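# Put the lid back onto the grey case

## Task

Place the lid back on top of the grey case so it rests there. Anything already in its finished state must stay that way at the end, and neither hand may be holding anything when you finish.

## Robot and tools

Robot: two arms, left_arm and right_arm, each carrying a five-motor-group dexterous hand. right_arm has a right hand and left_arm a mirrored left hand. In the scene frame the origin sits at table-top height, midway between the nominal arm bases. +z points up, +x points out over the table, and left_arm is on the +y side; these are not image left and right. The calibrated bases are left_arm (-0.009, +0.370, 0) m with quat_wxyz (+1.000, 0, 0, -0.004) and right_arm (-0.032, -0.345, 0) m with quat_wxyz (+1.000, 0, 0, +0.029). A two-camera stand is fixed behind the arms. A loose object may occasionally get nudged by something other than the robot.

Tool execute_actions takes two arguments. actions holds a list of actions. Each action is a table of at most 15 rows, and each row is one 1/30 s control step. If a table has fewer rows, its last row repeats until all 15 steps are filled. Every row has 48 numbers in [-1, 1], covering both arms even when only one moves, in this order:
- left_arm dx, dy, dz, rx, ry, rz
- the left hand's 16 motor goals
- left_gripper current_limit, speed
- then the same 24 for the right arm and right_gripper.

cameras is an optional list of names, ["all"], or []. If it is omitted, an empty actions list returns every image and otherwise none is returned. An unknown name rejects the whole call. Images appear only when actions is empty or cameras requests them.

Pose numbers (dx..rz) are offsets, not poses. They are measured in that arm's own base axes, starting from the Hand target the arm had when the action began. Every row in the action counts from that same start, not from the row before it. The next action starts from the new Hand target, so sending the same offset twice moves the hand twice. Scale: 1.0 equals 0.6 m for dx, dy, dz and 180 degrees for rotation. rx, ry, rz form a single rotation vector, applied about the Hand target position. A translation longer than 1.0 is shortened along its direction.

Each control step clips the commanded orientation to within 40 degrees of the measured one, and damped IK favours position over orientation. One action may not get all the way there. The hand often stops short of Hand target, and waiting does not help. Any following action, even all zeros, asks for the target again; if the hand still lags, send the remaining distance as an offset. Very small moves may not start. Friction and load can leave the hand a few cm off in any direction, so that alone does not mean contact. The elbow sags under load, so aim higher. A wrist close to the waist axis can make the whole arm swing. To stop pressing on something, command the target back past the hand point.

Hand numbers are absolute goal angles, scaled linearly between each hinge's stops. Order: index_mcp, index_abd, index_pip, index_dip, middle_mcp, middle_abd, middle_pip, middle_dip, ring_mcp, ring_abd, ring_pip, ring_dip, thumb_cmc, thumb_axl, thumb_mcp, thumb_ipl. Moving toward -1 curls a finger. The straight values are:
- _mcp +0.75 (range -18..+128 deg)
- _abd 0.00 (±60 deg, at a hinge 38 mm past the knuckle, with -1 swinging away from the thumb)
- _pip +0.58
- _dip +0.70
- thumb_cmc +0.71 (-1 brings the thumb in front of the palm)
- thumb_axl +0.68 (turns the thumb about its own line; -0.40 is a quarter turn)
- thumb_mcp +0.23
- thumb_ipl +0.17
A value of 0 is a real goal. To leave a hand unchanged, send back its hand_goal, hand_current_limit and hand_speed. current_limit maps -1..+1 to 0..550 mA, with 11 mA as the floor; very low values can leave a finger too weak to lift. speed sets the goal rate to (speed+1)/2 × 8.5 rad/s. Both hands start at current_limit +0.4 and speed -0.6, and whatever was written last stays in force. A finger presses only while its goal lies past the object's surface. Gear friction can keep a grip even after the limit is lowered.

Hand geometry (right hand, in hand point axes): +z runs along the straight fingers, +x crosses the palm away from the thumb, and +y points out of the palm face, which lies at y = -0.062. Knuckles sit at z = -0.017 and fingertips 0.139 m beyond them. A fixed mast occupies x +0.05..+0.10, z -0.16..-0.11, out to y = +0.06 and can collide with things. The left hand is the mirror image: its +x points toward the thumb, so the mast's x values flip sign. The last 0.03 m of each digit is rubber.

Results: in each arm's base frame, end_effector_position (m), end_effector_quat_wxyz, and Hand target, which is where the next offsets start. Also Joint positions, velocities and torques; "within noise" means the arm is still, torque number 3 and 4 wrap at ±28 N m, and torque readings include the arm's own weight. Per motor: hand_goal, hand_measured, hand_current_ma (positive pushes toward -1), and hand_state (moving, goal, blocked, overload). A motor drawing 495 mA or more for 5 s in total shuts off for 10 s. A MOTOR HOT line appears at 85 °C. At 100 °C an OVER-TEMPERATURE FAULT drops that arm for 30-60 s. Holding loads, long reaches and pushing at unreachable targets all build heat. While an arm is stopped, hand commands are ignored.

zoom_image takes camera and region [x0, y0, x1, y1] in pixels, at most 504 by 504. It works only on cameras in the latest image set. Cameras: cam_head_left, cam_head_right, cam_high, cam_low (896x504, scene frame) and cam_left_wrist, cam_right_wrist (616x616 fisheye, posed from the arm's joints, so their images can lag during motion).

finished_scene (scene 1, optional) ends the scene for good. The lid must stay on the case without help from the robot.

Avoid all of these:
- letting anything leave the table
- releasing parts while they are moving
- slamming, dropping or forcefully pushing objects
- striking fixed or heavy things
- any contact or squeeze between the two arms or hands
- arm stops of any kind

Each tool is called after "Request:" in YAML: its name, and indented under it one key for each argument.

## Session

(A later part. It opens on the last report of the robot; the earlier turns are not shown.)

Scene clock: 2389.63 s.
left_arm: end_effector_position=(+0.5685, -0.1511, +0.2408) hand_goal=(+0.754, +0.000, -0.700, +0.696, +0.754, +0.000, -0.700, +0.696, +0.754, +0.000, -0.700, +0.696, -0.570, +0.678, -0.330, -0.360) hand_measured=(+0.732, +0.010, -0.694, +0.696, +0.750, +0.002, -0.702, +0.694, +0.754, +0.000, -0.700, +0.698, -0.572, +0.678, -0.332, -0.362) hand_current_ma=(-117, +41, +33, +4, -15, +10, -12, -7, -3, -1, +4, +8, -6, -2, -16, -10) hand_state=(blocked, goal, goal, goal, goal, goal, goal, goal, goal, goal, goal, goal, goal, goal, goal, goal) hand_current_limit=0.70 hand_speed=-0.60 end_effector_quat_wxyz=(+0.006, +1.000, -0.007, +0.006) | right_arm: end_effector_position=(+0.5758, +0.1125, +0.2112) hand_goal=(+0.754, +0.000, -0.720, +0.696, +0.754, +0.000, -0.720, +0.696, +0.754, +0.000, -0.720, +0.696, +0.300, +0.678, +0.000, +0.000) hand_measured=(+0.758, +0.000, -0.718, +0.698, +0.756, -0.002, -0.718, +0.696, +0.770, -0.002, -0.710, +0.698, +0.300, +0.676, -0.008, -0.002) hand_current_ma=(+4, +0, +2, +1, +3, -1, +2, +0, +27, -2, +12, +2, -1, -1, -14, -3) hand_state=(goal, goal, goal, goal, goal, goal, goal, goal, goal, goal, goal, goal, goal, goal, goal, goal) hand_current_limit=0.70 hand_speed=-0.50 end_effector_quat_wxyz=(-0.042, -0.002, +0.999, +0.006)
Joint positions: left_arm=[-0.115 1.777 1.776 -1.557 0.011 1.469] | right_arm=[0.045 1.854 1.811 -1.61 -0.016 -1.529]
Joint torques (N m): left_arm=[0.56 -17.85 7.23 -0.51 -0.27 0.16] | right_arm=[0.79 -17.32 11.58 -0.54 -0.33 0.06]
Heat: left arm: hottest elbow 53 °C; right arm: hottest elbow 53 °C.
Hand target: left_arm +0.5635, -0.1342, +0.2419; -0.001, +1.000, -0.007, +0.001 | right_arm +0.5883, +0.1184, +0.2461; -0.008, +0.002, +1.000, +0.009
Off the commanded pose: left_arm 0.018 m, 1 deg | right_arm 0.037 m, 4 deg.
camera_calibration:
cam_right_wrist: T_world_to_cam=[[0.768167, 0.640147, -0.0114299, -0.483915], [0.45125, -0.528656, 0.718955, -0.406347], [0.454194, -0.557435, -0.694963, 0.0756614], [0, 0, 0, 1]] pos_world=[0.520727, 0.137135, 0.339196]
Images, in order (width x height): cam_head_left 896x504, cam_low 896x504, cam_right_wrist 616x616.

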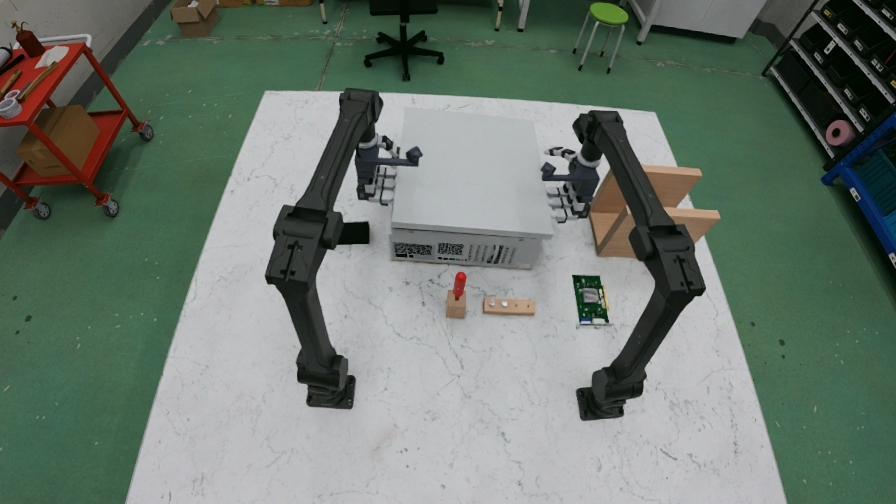

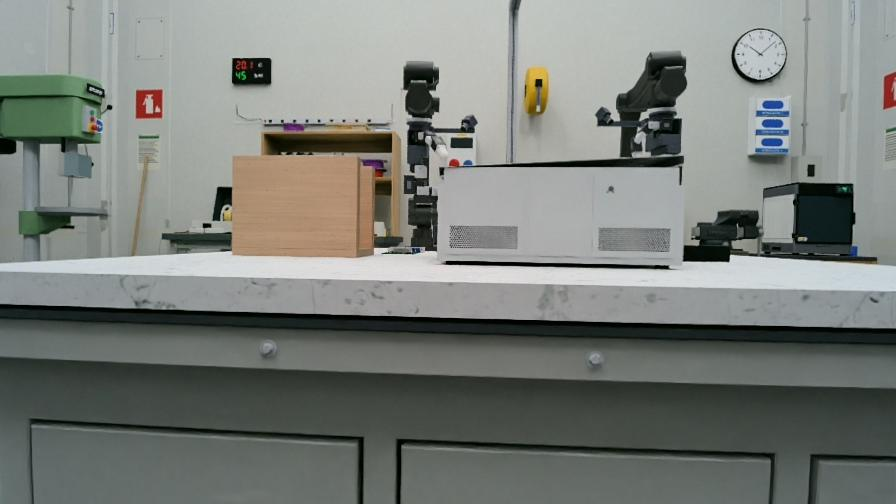

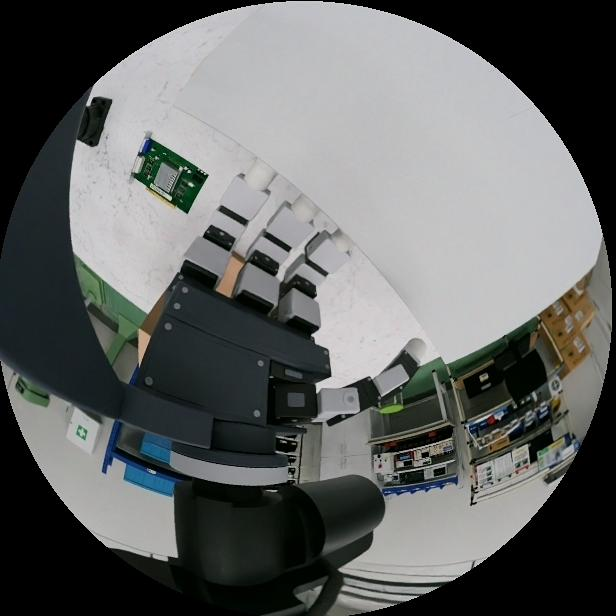

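Request:
execute_actions:
  actions:
    - [[0,0,0,0,0,-0.005,0.754,0,-0.7,0.696,0.754,0,-0.7,0.696,0.754,0,-0.7,0.696,-0.57,0.678,-0.33,-0.36,0.7,-0.6,0,0.012,0,0,0,0,0.754,0,-0.72,0.696,0.754,0,-0.72,0.696,0.754,0,-0.72,0.696,0.3,0.678,0,0,0.7,-0.5],[0,0,0,0,0,-0.01,0.754,0,-0.7,0.696,0.754,0,-0.7,0.696,0.754,0,-0.7,0.696,-0.57,0.678,-0.33,-0.36,0.7,-0.6,0,0.024,0,0,0,0,0.754,0,-0.72,0.696,0.754,0,-0.72,0.696,0.754,0,-0.72,0.696,0.3,0.678,0,0,0.7,-0.5],[0,0,0,0,0,-0.015,0.754,0,-0.7,0.696,0.754,0,-0.7,0.696,0.754,0,-0.7,0.696,-0.57,0.678,-0.33,-0.36,0.7,-0.6,0,0.036,0,0,0,0,0.754,0,-0.72,0.696,0.754,0,-0.72,0.696,0.754,0,-0.72,0.696,0.3,0.678,0,0,0.7,-0.5]]
  cameras: ["cam_head_left", "cam_low", "cam_right_wrist"]

Request:
zoom_image:
  camera: "cam_head_left"
  region: [370, 190, 570, 280]

Request:
zoom_image:
  camera: "cam_low"
  region: [400, 80, 760, 282]

Scene clock: 2401.73 s.
left_arm: end_effector_position=(+0.5662, -0.1490, +0.2408) hand_goal=(+0.754, +0.000, -0.700, +0.696, +0.754, +0.000, -0.700, +0.696, +0.754, +0.000, -0.700, +0.696, -0.570, +0.678, -0.330, -0.360) hand_measured=(+0.732, +0.010, -0.692, +0.698, +0.750, +0.002, -0.702, +0.694, +0.754, +0.000, -0.700, +0.698, -0.572, +0.678, -0.332, -0.362) hand_current_ma=(-117, +45, +40, +6, -15, +10, -10, -7, -3, -1, +4, +8, -6, -2, -16, -10) hand_state=(blocked, goal, goal, goal, goal, goal, goal, goal, goal, goal, goal, goal, goal, goal, goal, goal) hand_current_limit=0.70 hand_speed=-0.60 end_effector_quat_wxyz=(+0.006, +1.000, -0.023, +0.006) | right_arm: end_effector_position=(+0.5761, +0.1233, +0.2108) hand_goal=(+0.754, +0.000, -0.720, +0.696, +0.754, +0.000, -0.720, +0.696, +0.754, +0.000, -0.720, +0.696, +0.300, +0.678, +0.000, +0.000) hand_measured=(+0.764, +0.000, -0.724, +0.694, +0.756, -0.002, -0.718, +0.696, +0.774, -0.002, -0.706, +0.700, +0.300, +0.676, -0.008, -0.002) hand_current_ma=(+13, +0, -3, -1, +2, -1, +2, +0, +38, -2, +21, +4, +0, -1, -14, -3) hand_state=(goal, goal, goal, goal, goal, goal, goal, goal, blocked, goal, goal, goal, goal, goal, goal, goal) hand_current_limit=0.70 hand_speed=-0.50 end_effector_quat_wxyz=(-0.042, +0.006, +0.999, +0.002)
Joint positions: left_arm=[-0.11 1.777 1.776 -1.557 0.011 1.505] | right_arm=[0.067 1.854 1.812 -1.613 -0.01 -1.493]
Joint torques (N m): left_arm=[0.32 -16.97 8.24 -0.69 -0.27 0.27] | right_arm=[1.9 -16.97 11.89 -0.5 -0.61 0.05]
Heat: left arm: hottest elbow 53 °C; right arm: hottest elbow 53 °C.
Hand target: left_arm +0.5635, -0.1341, +0.2419; -0.001, +1.000, -0.030, +0.001 | right_arm +0.5884, +0.1400, +0.2461; -0.008, +0.002, +1.000, +0.009
Off the commanded pose: left_arm 0.015 m, 1 deg | right_arm 0.041 m, 4 deg.
camera_calibration:
cam_right_wrist: T_world_to_cam=[[0.776939, 0.629307, -0.0183935, -0.493274], [0.444752, -0.527941, 0.723515, -0.39771], [0.445603, -0.570308, -0.690063, 0.0868277], [0, 0, 0, 1]] pos_world=[0.521435, 0.149972, 0.338593]
Images, in order (width x height): cam_head_left 896x504, cam_low 896x504, cam_right_wrist 616x616.

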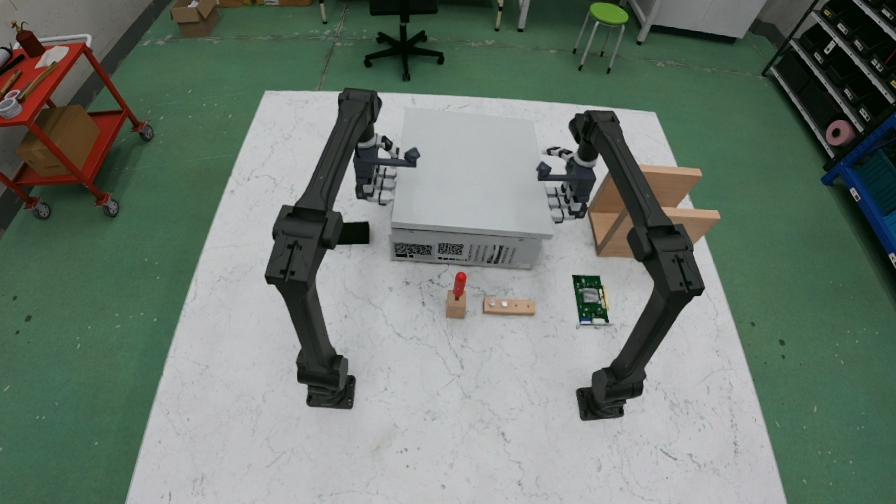

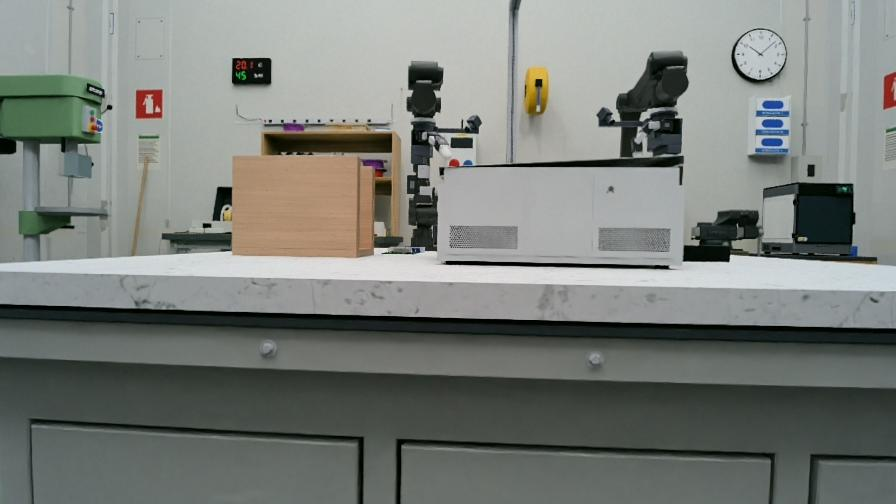

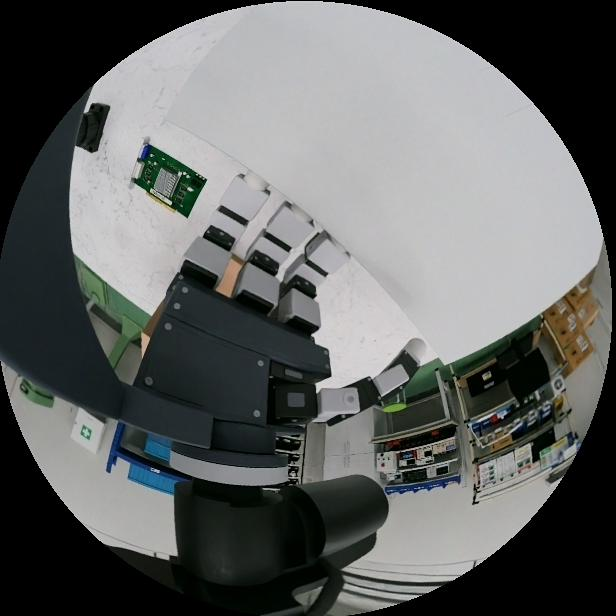

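Scaled by 2.520.

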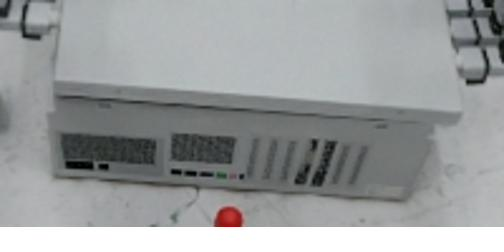

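Scaled by 1.400.

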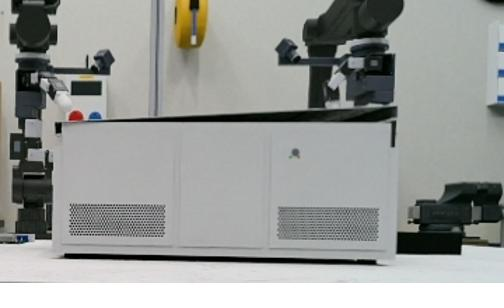

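Request:
execute_actions:
  actions:
    - [[0,0,0,0,0,0,0.754,0,-0.7,0.696,0.754,0,-0.7,0.696,0.754,0,-0.7,0.696,-0.57,0.678,-0.33,-0.36,0.7,-0.6,0,0,0,0,0,0,0.95,0,-0.72,0.696,0.95,0,-0.72,0.696,0.95,0,-0.72,0.696,0.3,0.678,0,0,0.7,-0.7]]
    - [[0,0,0,0,0,0,0.754,0,-0.7,0.696,0.754,0,-0.7,0.696,0.754,0,-0.7,0.696,-0.57,0.678,-0.33,-0.36,0.7,-0.6,0,0,0,0,0,0,0.95,0,-0.85,0.696,0.95,0,-0.85,0.696,0.95,0,-0.85,0.696,0.3,0.678,0,0,0.7,-0.7]]
    - [[0,0,0,0,0,0,0.754,0,-0.7,0.696,0.754,0,-0.7,0.696,0.754,0,-0.7,0.696,-0.57,0.678,-0.33,-0.36,0.7,-0.6,0,0,0,0,0,0,0.754,0,-0.85,0.696,0.754,0,-0.85,0.696,0.754,0,-0.85,0.696,0.3,0.678,0,0,0.7,-0.7]]
  cameras: ["cam_head_left", "cam_low", "cam_right_wrist"]

Request:
zoom_image:
  camera: "cam_head_left"
  region: [370, 190, 570, 280]

Request:
zoom_image:
  camera: "cam_low"
  region: [400, 80, 760, 282]

Scene clock: 2418.00 s.
left_arm: end_effector_position=(+0.5660, -0.1489, +0.2408) hand_goal=(+0.754, +0.000, -0.700, +0.696, +0.754, +0.000, -0.700, +0.696, +0.754, +0.000, -0.700, +0.696, -0.570, +0.678, -0.330, -0.360) hand_measured=(+0.732, +0.014, -0.692, +0.698, +0.750, +0.002, -0.702, +0.694, +0.754, +0.000, -0.700, +0.698, -0.572, +0.678, -0.332, -0.362) hand_current_ma=(-117, +55, +43, +13, -15, +10, -9, -7, -3, -1, +4, +8, -6, -2, -16, -10) hand_state=(blocked, goal, goal, goal, goal, goal, goal, goal, goal, goal, goal, goal, goal, goal, goal, goal) hand_current_limit=0.70 hand_speed=-0.60 end_effector_quat_wxyz=(+0.006, +1.000, -0.024, +0.006) | right_arm: end_effector_position=(+0.5775, +0.1279, +0.2173) hand_goal=(+0.754, +0.000, -0.850, +0.696, +0.754, +0.000, -0.850, +0.696, +0.754, +0.000, -0.850, +0.696, +0.300, +0.678, +0.000, +0.000) hand_measured=(+0.822, -0.002, -0.834, +0.702, +0.792, -0.002, -0.824, +0.702, +0.798, -0.002, -0.816, +0.704, +0.300, +0.676, -0.008, -0.002) hand_current_ma=(+202, -1, +23, +8, +89, -1, +47, +7, +111, -2, +73, +8, +0, -1, -14, -3) hand_state=(blocked, goal, goal, goal, blocked, goal, blocked, goal, blocked, goal, blocked, goal, goal, goal, goal, goal) hand_current_limit=0.70 hand_speed=-0.70 end_effector_quat_wxyz=(-0.036, +0.003, +0.999, -0.004)
Joint positions: left_arm=[-0.11 1.777 1.776 -1.557 0.011 1.509] | right_arm=[0.079 1.852 1.829 -1.62 0.001 -1.487]
Joint torques (N m): left_arm=[0.26 -16.97 8.23 -0.69 -0.26 0.26] | right_arm=[1.08 -16.91 11.08 -0.16 -1.09 0.01]
Heat: left arm: hottest elbow 54 °C; right arm: hottest elbow 52 °C.
Hand target: left_arm +0.5635, -0.1342, +0.2419; -0.001, +1.000, -0.030, +0.001 | right_arm +0.5884, +0.1399, +0.2461; -0.008, +0.002, +1.000, +0.009
Off the commanded pose: left_arm 0.015 m, 1 deg | right_arm 0.033 m, 4 deg.
camera_calibration:
cam_right_wrist: T_world_to_cam=[[0.773168, 0.633994, -0.0162235, -0.496103], [0.439396, -0.517055, 0.734565, -0.401269], [0.457321, -0.57507, -0.678344, 0.0845475], [0, 0, 0, 1]] pos_world=[0.521221, 0.155669, 0.344062]
Images, in order (width x height): cam_head_left 896x504, cam_low 896x504, cam_right_wrist 616x616.

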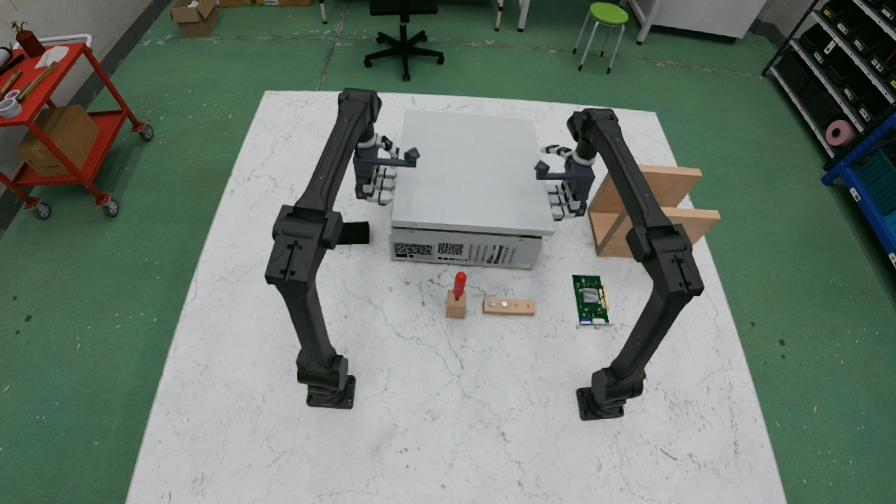

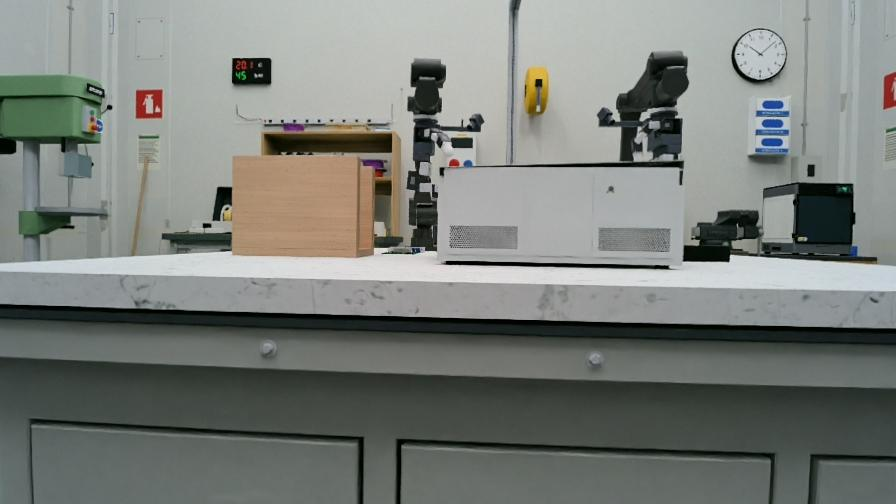

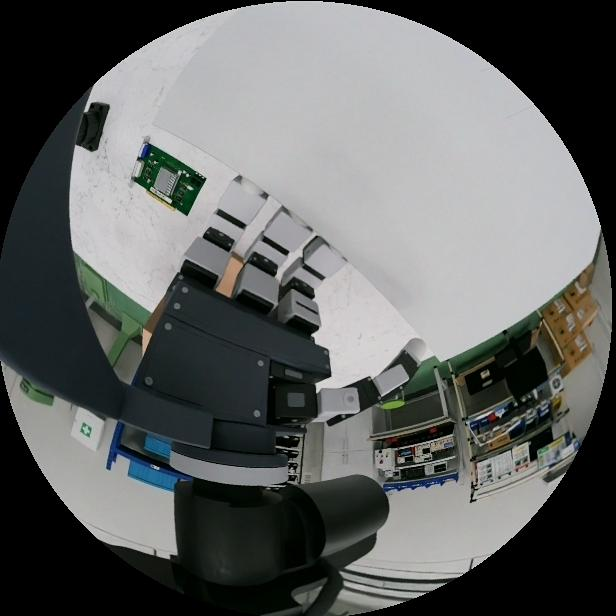

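Scaled by 2.520.

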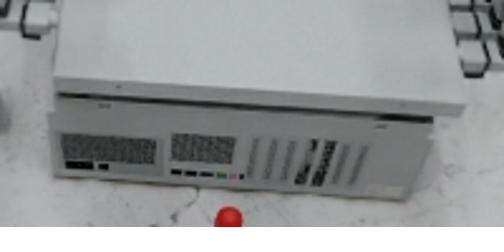

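Scaled by 1.400.

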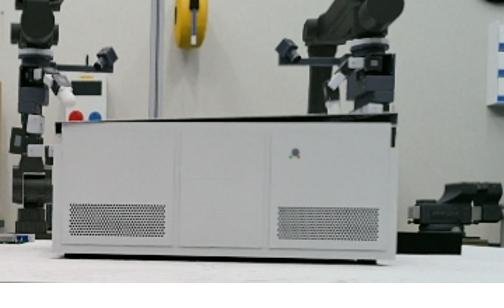

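Request:
execute_actions:
  actions:
    - [[0,0.01,0,0,0,0,0.754,0,-0.7,0.696,0.754,0,-0.7,0.696,0.754,0,-0.7,0.696,-0.57,0.678,-0.33,-0.36,0.7,-0.6,0,0.01,0,0,0,0,0.754,0,-0.85,0.696,0.754,0,-0.85,0.696,0.754,0,-0.85,0.696,0.3,0.678,0,0,0.7,-0.7],[0,0.02,0,0,0,0,0.754,0,-0.7,0.696,0.754,0,-0.7,0.696,0.754,0,-0.7,0.696,-0.57,0.678,-0.33,-0.36,0.7,-0.6,0,0.02,0,0,0,0,0.754,0,-0.85,0.696,0.754,0,-0.85,0.696,0.754,0,-0.85,0.696,0.3,0.678,0,0,0.7,-0.7],[0,0.03,0,0,0,0,0.754,0,-0.7,0.696,0.754,0,-0.7,0.696,0.754,0,-0.7,0.696,-0.57,0.678,-0.33,-0.36,0.7,-0.6,0,0.03,0,0,0,0,0.754,0,-0.85,0.696,0.754,0,-0.85,0.696,0.754,0,-0.85,0.696,0.3,0.678,0,0,0.7,-0.7]]
  cameras: ["cam_head_left", "cam_low"]

Request:
zoom_image:
  camera: "cam_head_left"
  region: [370, 190, 570, 280]

Request:
zoom_image:
  camera: "cam_low"
  region: [400, 80, 760, 282]

Scene clock: 2428.23 s.
left_arm: end_effector_position=(+0.5669, -0.1162, +0.2395) hand_goal=(+0.754, +0.000, -0.700, +0.696, +0.754, +0.000, -0.700, +0.696, +0.754, +0.000, -0.700, +0.696, -0.570, +0.678, -0.330, -0.360) hand_measured=(+0.760, +0.004, -0.690, +0.700, +0.754, +0.002, -0.700, +0.694, +0.754, +0.000, -0.700, +0.698, -0.572, +0.678, -0.332, -0.362) hand_current_ma=(+30, +15, +44, +18, -1, +10, +1, -6, -1, -1, +4, +8, -6, -2, -16, -10) hand_state=(goal, goal, goal, goal, goal, goal, goal, goal, goal, goal, goal, goal, goal, goal, goal, goal) hand_current_limit=0.70 hand_speed=-0.60 end_effector_quat_wxyz=(-0.001, +1.000, -0.023, +0.002) | right_arm: end_effector_position=(+0.5778, +0.1289, +0.2167) hand_goal=(+0.754, +0.000, -0.850, +0.696, +0.754, +0.000, -0.850, +0.696, +0.754, +0.000, -0.850, +0.696, +0.300, +0.678, +0.000, +0.000) hand_measured=(+0.820, -0.002, -0.836, +0.702, +0.780, -0.002, -0.826, +0.706, +0.786, -0.002, -0.816, +0.710, +0.300, +0.676, -0.008, -0.002) hand_current_ma=(+194, -1, +19, +7, +54, -1, +44, +12, +70, -2, +71, +21, +0, -1, -14, -3) hand_state=(blocked, goal, goal, goal, blocked, goal, blocked, goal, blocked, goal, blocked, goal, goal, goal, goal, goal) hand_current_limit=0.70 hand_speed=-0.70 end_effector_quat_wxyz=(-0.040, +0.016, +0.999, -0.005)
Joint positions: left_arm=[-0.055 1.777 1.776 -1.566 -0.001 1.562] | right_arm=[0.082 1.853 1.829 -1.627 0.002 -1.456]
Joint torques (N m): left_arm=[-1.38 -17.2 7.82 -0.31 0.21 0.05] | right_arm=[2.9 -16.38 11.28 0.13 -1.16 -0.01]
Heat: left arm: hottest elbow 54 °C; right arm: hottest elbow 52 °C.
Hand target: left_arm +0.5636, -0.1161, +0.2419; -0.001, +1.000, -0.030, +0.001 | right_arm +0.5884, +0.1580, +0.2459; -0.008, +0.002, +1.000, +0.009
Off the commanded pose: left_arm 0.004 m, 1 deg | right_arm 0.043 m, 4 deg.
Images, in order (width x height): cam_head_left 896x504, cam_low 896x504.

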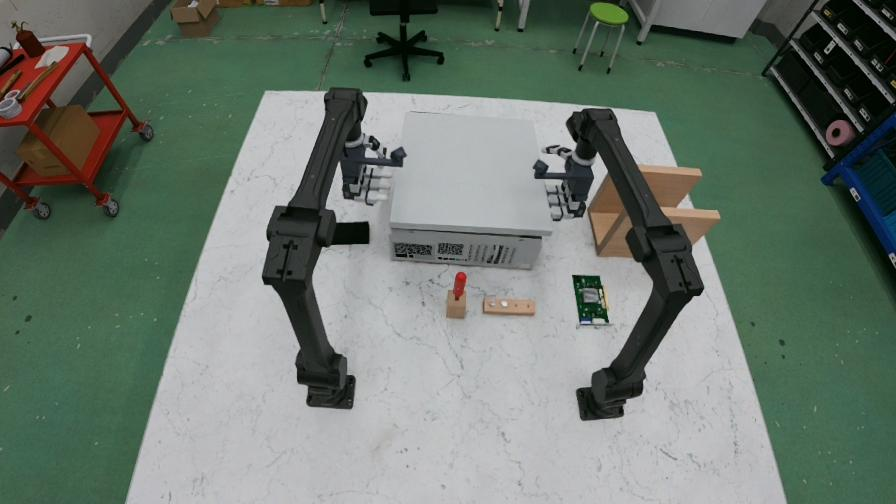

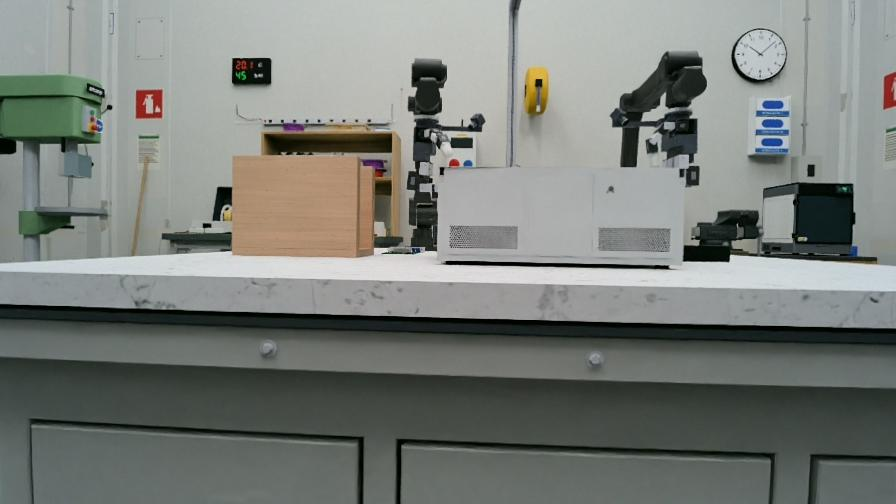

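Scaled by 2.520.

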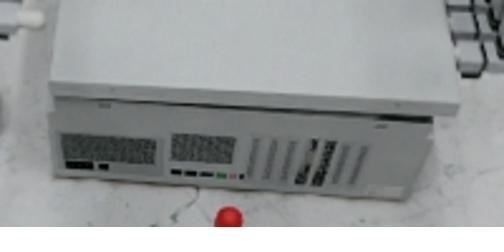

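Scaled by 1.400.

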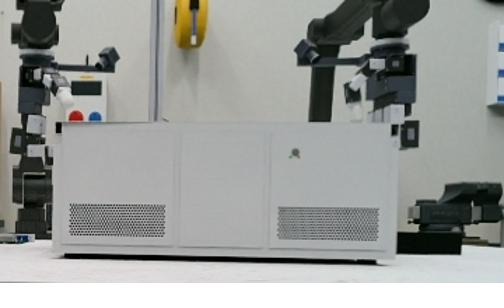

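Request:
zoom_image:
  camera: "cam_low"
  region: [620, 130, 720, 190]

Request:
zoom_image:
  camera: "cam_low"
  region: [410, 130, 510, 190]

Request:
zoom_image:
  camera: "cam_head_left"
  region: [370, 170, 470, 270]

Request:
zoom_image:
  camera: "cam_head_left"
  region: [480, 190, 570, 270]

Request:
zoom_image:
  camera: "cam_head_left"
  region: [370, 90, 570, 200]

Scaled by 5.040.

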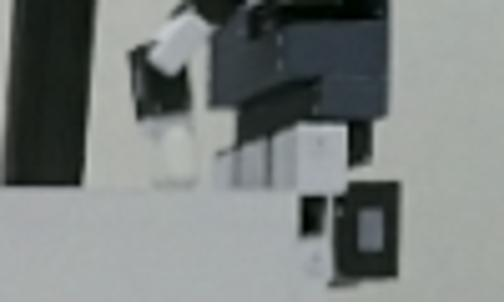

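Scaled by 5.040.

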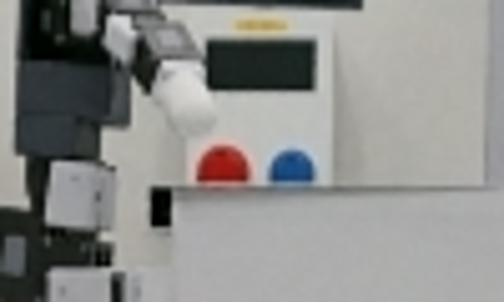

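Scaled by 5.040.

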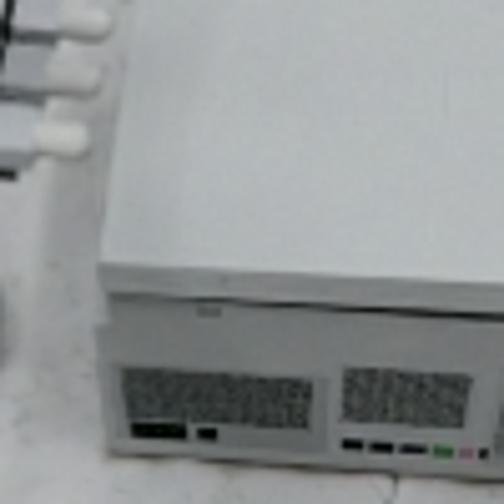

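Scaled by 5.600.

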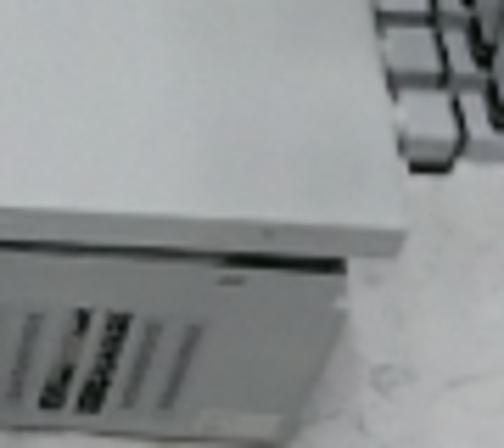

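Scaled by 2.520.

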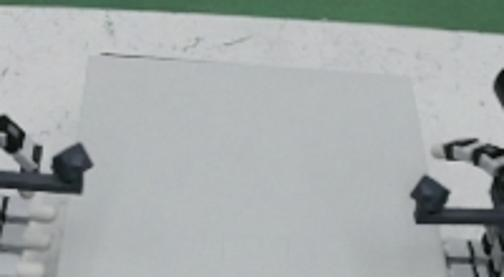

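Request:
execute_actions:
  actions: []
  cameras: ["cam_head_right", "cam_high", "cam_left_wrist"]

Request:
zoom_image:
  camera: "cam_high"
  region: [440, 130, 680, 350]

Request:
zoom_image:
  camera: "cam_high"
  region: [300, 200, 480, 480]

Request:
zoom_image:
  camera: "cam_head_right"
  region: [380, 180, 580, 280]

Scene clock: 2463.40 s.
left_arm: end_effector_position=(+0.5669, -0.1162, +0.2395) hand_goal=(+0.754, +0.000, -0.700, +0.696, +0.754, +0.000, -0.700, +0.696, +0.754, +0.000, -0.700, +0.696, -0.570, +0.678, -0.330, -0.360) hand_measured=(+0.760, +0.004, -0.690, +0.700, +0.754, +0.002, -0.700, +0.694, +0.754, +0.000, -0.700, +0.698, -0.572, +0.678, -0.332, -0.362) hand_current_ma=(+28, +15, +44, +18, -1, +10, +1, -6, -1, -1, +4, +8, -6, -2, -16, -10) hand_state=(goal, goal, goal, goal, goal, goal, goal, goal, goal, goal, goal, goal, goal, goal, goal, goal) hand_current_limit=0.70 hand_speed=-0.60 end_effector_quat_wxyz=(-0.001, +1.000, -0.023, +0.002) | right_arm: end_effector_position=(+0.5778, +0.1289, +0.2167) hand_goal=(+0.754, +0.000, -0.850, +0.696, +0.754, +0.000, -0.850, +0.696, +0.754, +0.000, -0.850, +0.696, +0.300, +0.678, +0.000, +0.000) hand_measured=(+0.820, -0.002, -0.836, +0.702, +0.780, -0.002, -0.826, +0.706, +0.786, -0.002, -0.816, +0.710, +0.300, +0.676, -0.008, -0.002) hand_current_ma=(+194, -1, +19, +7, +54, -1, +44, +12, +70, -2, +71, +21, +0, -1, -14, -3) hand_state=(blocked, goal, goal, goal, blocked, goal, blocked, goal, blocked, goal, blocked, goal, goal, goal, goal, goal) hand_current_limit=0.70 hand_speed=-0.70 end_effector_quat_wxyz=(-0.040, +0.016, +0.999, -0.005)
Joint positions: left_arm=[-0.055 1.777 1.776 -1.566 -0.001 1.562] | right_arm=[0.082 1.853 1.829 -1.627 0.002 -1.456]
Joint velocities: within noise
Joint torques (N m): left_arm=[-1.44 -17.2 7.82 -0.29 0.21 0.06] | right_arm=[2.78 -16.62 11.1 0.03 -1.18 0.01]
Heat: left arm: hottest elbow 54 °C; right arm: hottest elbow 52 °C.
Hand target: left_arm +0.5636, -0.1161, +0.2419; -0.001, +1.000, -0.030, +0.001 | right_arm +0.5884, +0.1580, +0.2459; -0.008, +0.002, +1.000, +0.009
Off the commanded pose: left_arm 0.004 m, 1 deg | right_arm 0.043 m, 4 deg.
camera_calibration:
cam_left_wrist: T_world_to_cam=[[-0.727296, 0.686318, 0.00285498, 0.459816], [0.488588, 0.514831, 0.704437, -0.422644], [0.481997, 0.513729, -0.709761, 0.0843997], [0, 0, 0, 1]] pos_world=[0.500241, -0.141348, 0.356317]
Images, in order (width x height): cam_head_right 896x504, cam_high 896x504, cam_left_wrist 616x616.

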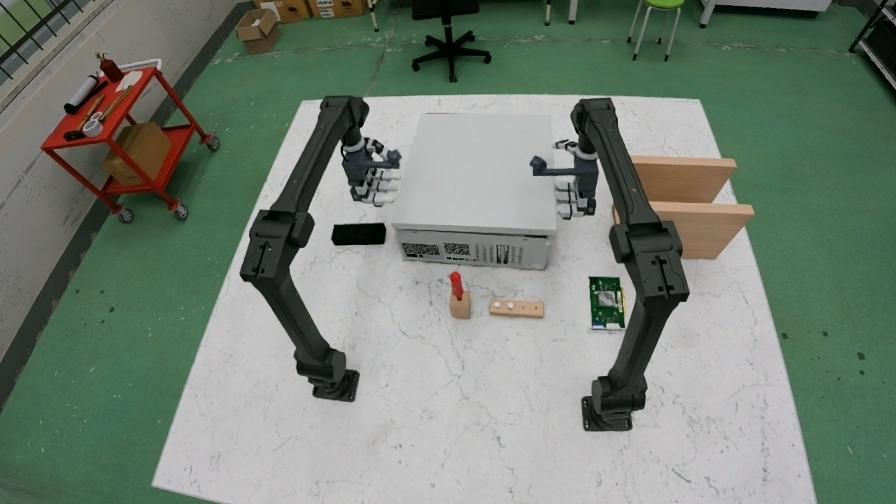

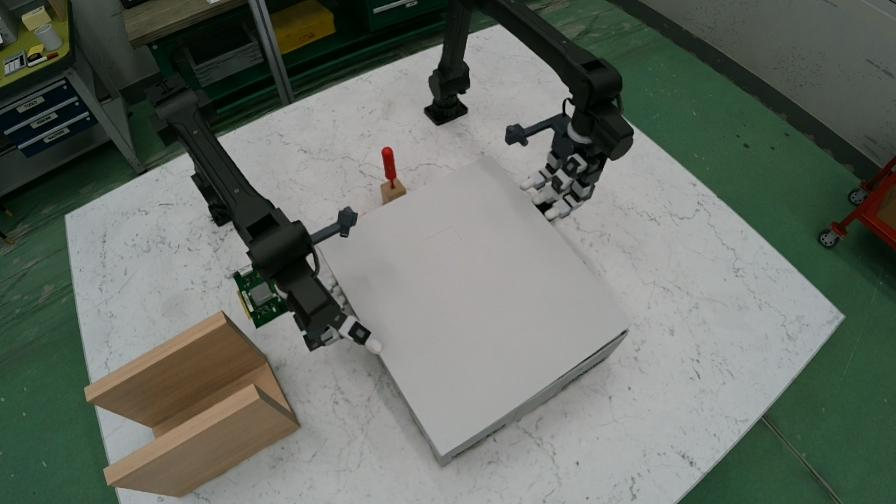

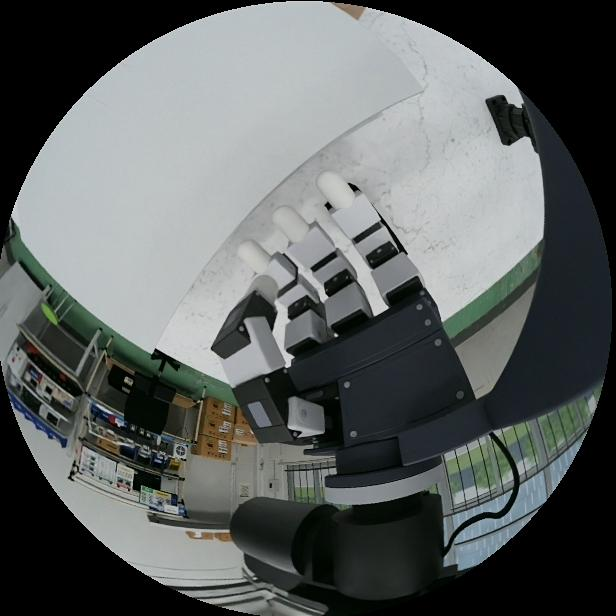

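Scaled by 2.100.

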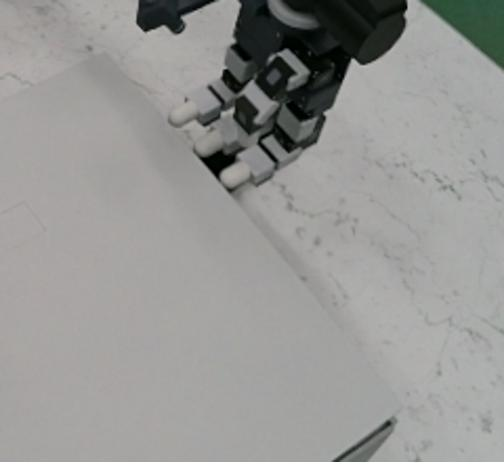

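Scaled by 1.800.

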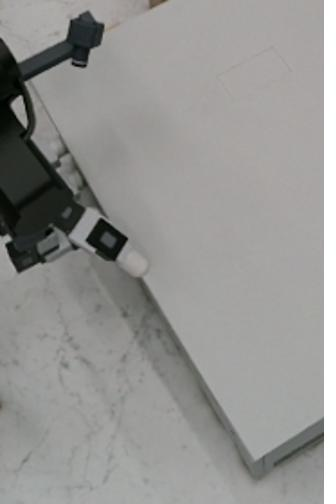

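Scaled by 2.520.

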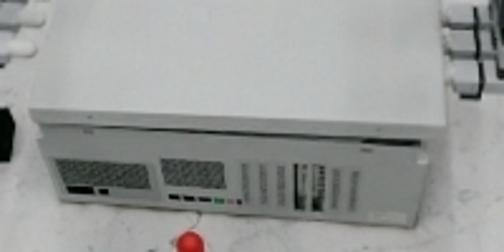

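Request:
execute_actions:
  actions:
    - [[0,0,0,0,0,0,0.754,0,-0.7,0.696,0.754,0,-0.7,0.696,0.754,0,-0.7,0.696,-0.57,0.678,-0.33,-0.36,0.7,-0.6,-0.008,0.008,0,0,0,0,0.754,0,-0.85,0.696,0.754,0,-0.85,0.696,0.754,0,-0.85,0.696,0.3,0.678,0,0,0.7,-0.7],[0,0,0,0,0,0,0.754,0,-0.7,0.696,0.754,0,-0.7,0.696,0.754,0,-0.7,0.696,-0.57,0.678,-0.33,-0.36,0.7,-0.6,-0.016,0.016,0,0,0,0,0.754,0,-0.85,0.696,0.754,0,-0.85,0.696,0.754,0,-0.85,0.696,0.3,0.678,0,0,0.7,-0.7],[0,0,0,0,0,0,0.754,0,-0.7,0.696,0.754,0,-0.7,0.696,0.754,0,-0.7,0.696,-0.57,0.678,-0.33,-0.36,0.7,-0.6,-0.025,0.022,0,0,0,0,0.754,0,-0.85,0.696,0.754,0,-0.85,0.696,0.754,0,-0.85,0.696,0.3,0.678,0,0,0.7,-0.7]]
  cameras: ["cam_head_left", "cam_low", "cam_high"]

Request:
zoom_image:
  camera: "cam_head_left"
  region: [370, 190, 570, 280]

Request:
zoom_image:
  camera: "cam_high"
  region: [300, 130, 680, 480]

Scene clock: 2490.07 s.
left_arm: end_effector_position=(+0.5669, -0.1162, +0.2395) hand_goal=(+0.754, +0.000, -0.700, +0.696, +0.754, +0.000, -0.700, +0.696, +0.754, +0.000, -0.700, +0.696, -0.570, +0.678, -0.330, -0.360) hand_measured=(+0.760, +0.004, -0.690, +0.700, +0.754, +0.002, -0.700, +0.694, +0.754, +0.000, -0.700, +0.698, -0.572, +0.678, -0.332, -0.362) hand_current_ma=(+28, +15, +44, +18, -1, +10, +1, -6, -1, -1, +4, +8, -6, -2, -16, -10) hand_state=(goal, goal, goal, goal, goal, goal, goal, goal, goal, goal, goal, goal, goal, goal, goal, goal) hand_current_limit=0.70 hand_speed=-0.60 end_effector_quat_wxyz=(-0.001, +1.000, -0.023, +0.002) | right_arm: end_effector_position=(+0.5777, +0.1296, +0.2161) hand_goal=(+0.754, +0.000, -0.850, +0.696, +0.754, +0.000, -0.850, +0.696, +0.754, +0.000, -0.850, +0.696, +0.300, +0.678, +0.000, +0.000) hand_measured=(+0.818, -0.002, -0.838, +0.702, +0.782, -0.002, -0.832, +0.706, +0.786, -0.002, -0.818, +0.710, +0.300, +0.676, -0.008, -0.002) hand_current_ma=(+185, -1, +16, +6, +58, -1, +30, +12, +70, -2, +67, +20, +0, -1, -14, -3) hand_state=(blocked, goal, goal, goal, blocked, goal, goal, goal, blocked, goal, blocked, goal, goal, goal, goal, goal) hand_current_limit=0.70 hand_speed=-0.70 end_effector_quat_wxyz=(-0.040, +0.023, +0.999, -0.010)
Joint positions: left_arm=[-0.055 1.777 1.776 -1.566 -0.001 1.562] | right_arm=[0.087 1.85 1.825 -1.627 0.011 -1.438]
Joint torques (N m): left_arm=[-1.38 -17.26 7.84 -0.31 0.2 0.06] | right_arm=[4.01 -19.6 7.65 0.66 -1.57 0.09]
Heat: left arm: hottest elbow 54 °C; right arm: hottest elbow 52 °C.
Hand target: left_arm +0.5636, -0.1161, +0.2419; -0.001, +1.000, -0.030, +0.001 | right_arm +0.5734, +0.1711, +0.2461; -0.008, +0.002, +1.000, +0.009
Off the commanded pose: left_arm 0.004 m, 1 deg | right_arm 0.051 m, 5 deg.
Images, in order (width x height): cam_head_left 896x504, cam_high 896x504, cam_low 896x504.

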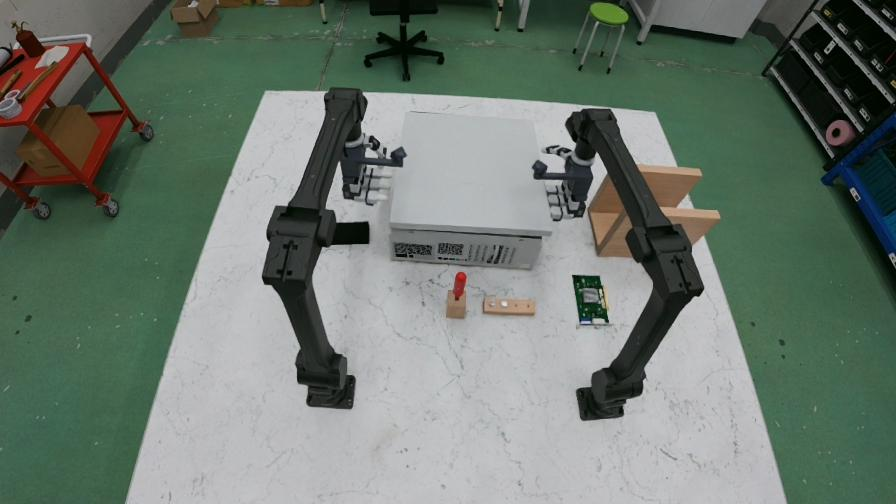

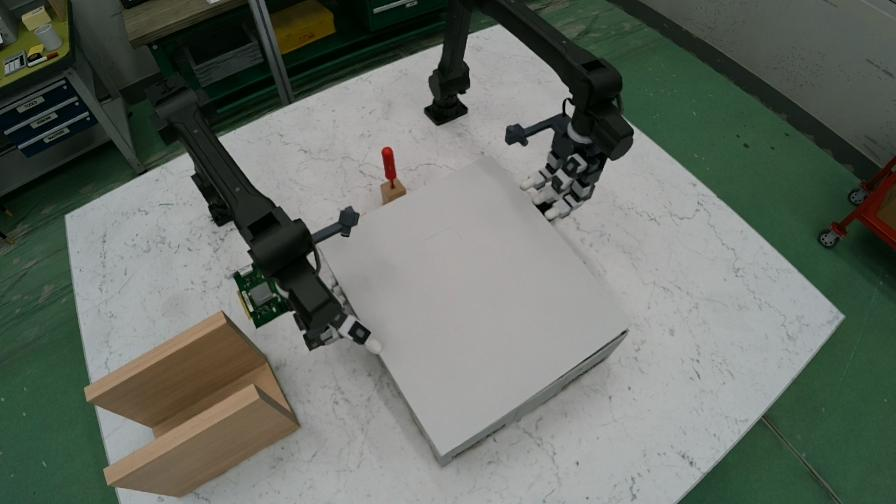

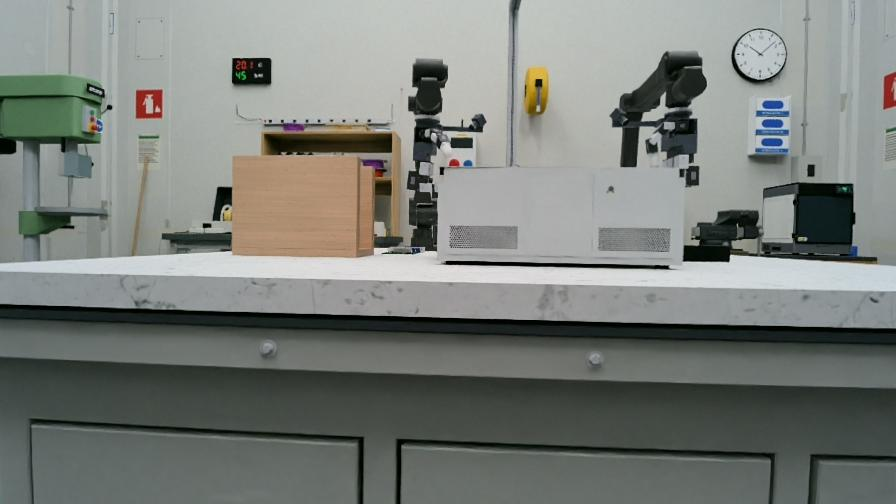

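Scaled by 2.520.

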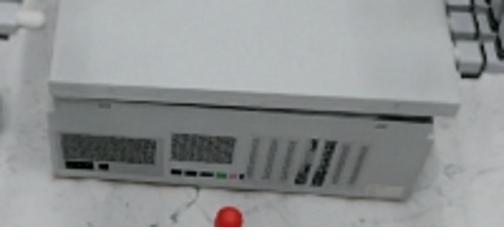

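Scaled by 1.326.

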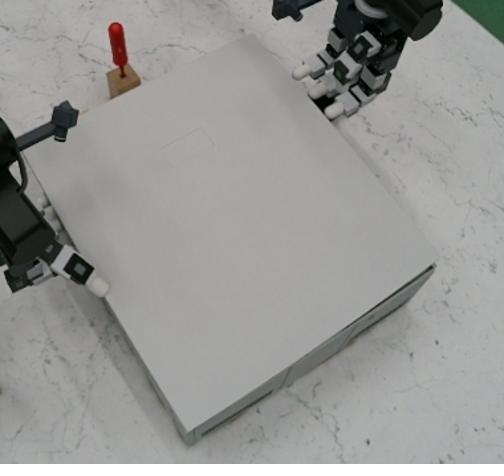

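Request:
execute_actions:
  actions:
    - [[0,0,0,0,0,0,0.754,0,-0.7,0.696,0.754,0,-0.7,0.696,0.754,0,-0.7,0.696,-0.57,0.678,-0.33,-0.36,0.7,-0.6,0,0.008,0,0,0,0,0.7,0,-0.85,0.696,0.7,0,-0.85,0.696,0.68,0,-0.85,0.696,0.3,0.678,0,0,0.7,-0.8],[0,0,0,0,0,0,0.754,0,-0.7,0.696,0.754,0,-0.7,0.696,0.754,0,-0.7,0.696,-0.57,0.678,-0.33,-0.36,0.7,-0.6,0,0.016,0,0,0,0,0.7,0,-0.85,0.696,0.7,0,-0.85,0.696,0.68,0,-0.85,0.696,0.3,0.678,0,0,0.7,-0.8]]
  cameras: ["cam_head_left", "cam_low"]

Request:
zoom_image:
  camera: "cam_head_left"
  region: [370, 190, 570, 280]

Scene clock: 2517.20 s.
left_arm: end_effector_position=(+0.5669, -0.1162, +0.2395) hand_goal=(+0.754, +0.000, -0.700, +0.696, +0.754, +0.000, -0.700, +0.696, +0.754, +0.000, -0.700, +0.696, -0.570, +0.678, -0.330, -0.360) hand_measured=(+0.760, +0.004, -0.690, +0.700, +0.754, +0.002, -0.700, +0.694, +0.754, +0.000, -0.700, +0.698, -0.572, +0.678, -0.332, -0.362) hand_current_ma=(+28, +15, +44, +18, -1, +10, +1, -6, -1, -1, +4, +8, -6, -2, -16, -10) hand_state=(goal, goal, goal, goal, goal, goal, goal, goal, goal, goal, goal, goal, goal, goal, goal, goal) hand_current_limit=0.70 hand_speed=-0.60 end_effector_quat_wxyz=(-0.001, +1.000, -0.023, +0.002) | right_arm: end_effector_position=(+0.5775, +0.1287, +0.2135) hand_goal=(+0.700, +0.000, -0.850, +0.696, +0.700, +0.000, -0.850, +0.696, +0.680, +0.000, -0.850, +0.696, +0.300, +0.678, +0.000, +0.000) hand_measured=(+0.788, -0.002, -0.838, +0.702, +0.762, -0.002, -0.838, +0.704, +0.758, -0.002, -0.818, +0.710, +0.300, +0.676, -0.008, -0.002) hand_current_ma=(+282, -1, +18, +6, +175, -1, +17, +9, +242, -2, +67, +20, +0, -1, -14, -3) hand_state=(blocked, goal, goal, goal, blocked, goal, goal, goal, blocked, goal, blocked, goal, goal, goal, goal, goal) hand_current_limit=0.70 hand_speed=-0.80 end_effector_quat_wxyz=(-0.041, +0.028, +0.999, -0.015)
Joint positions: left_arm=[-0.055 1.777 1.776 -1.566 -0.001 1.562] | right_arm=[0.089 1.85 1.821 -1.627 0.021 -1.424]
Joint torques (N m): left_arm=[-1.38 -17.14 7.87 -0.29 0.2 0.05] | right_arm=[5.19 -19.14 8.1 0.73 -2 0.05]
Heat: left arm: hottest elbow 54 °C; right arm: hottest elbow 49 °C.
Hand target: left_arm +0.5636, -0.1161, +0.2419; -0.001, +1.000, -0.030, +0.001 | right_arm +0.5735, +0.1807, +0.2461; -0.008, +0.002, +1.000, +0.009
Off the commanded pose: left_arm 0.004 m, 1 deg | right_arm 0.061 m, 6 deg.
Images, in order (width x height): cam_head_left 896x504, cam_low 896x504.

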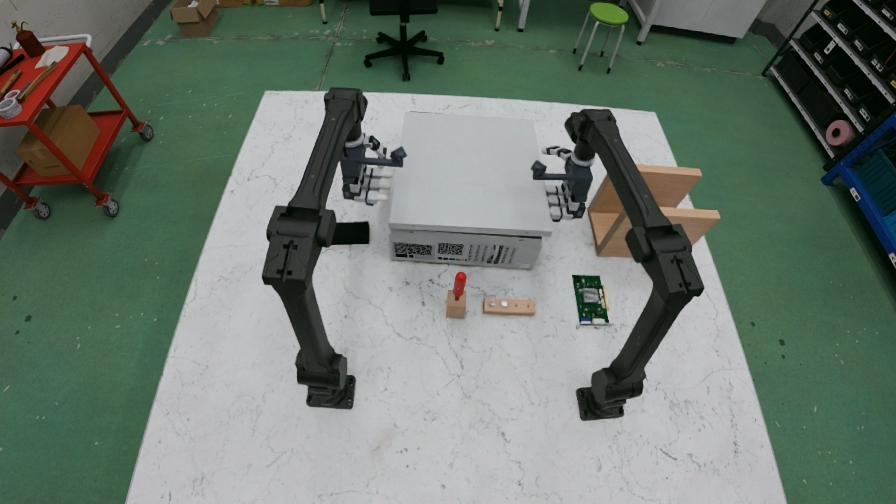

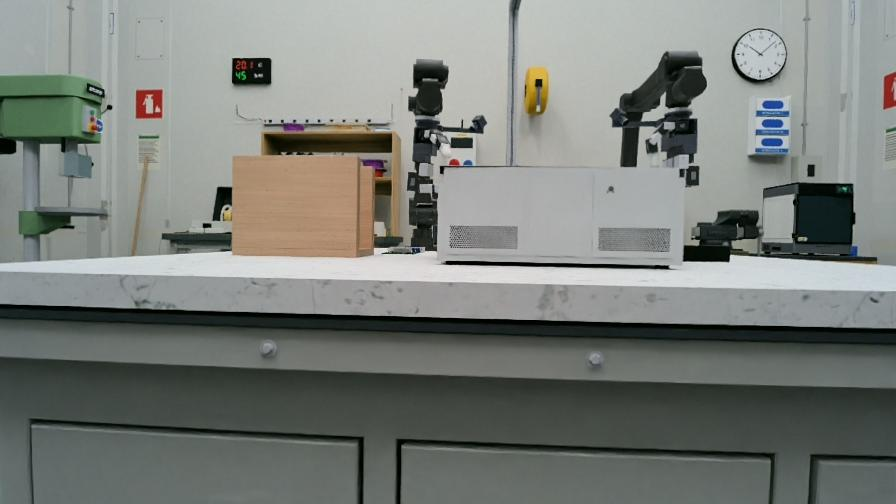

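Scaled by 2.520.

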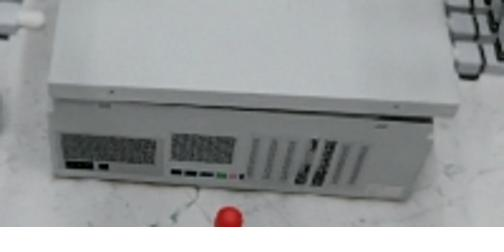

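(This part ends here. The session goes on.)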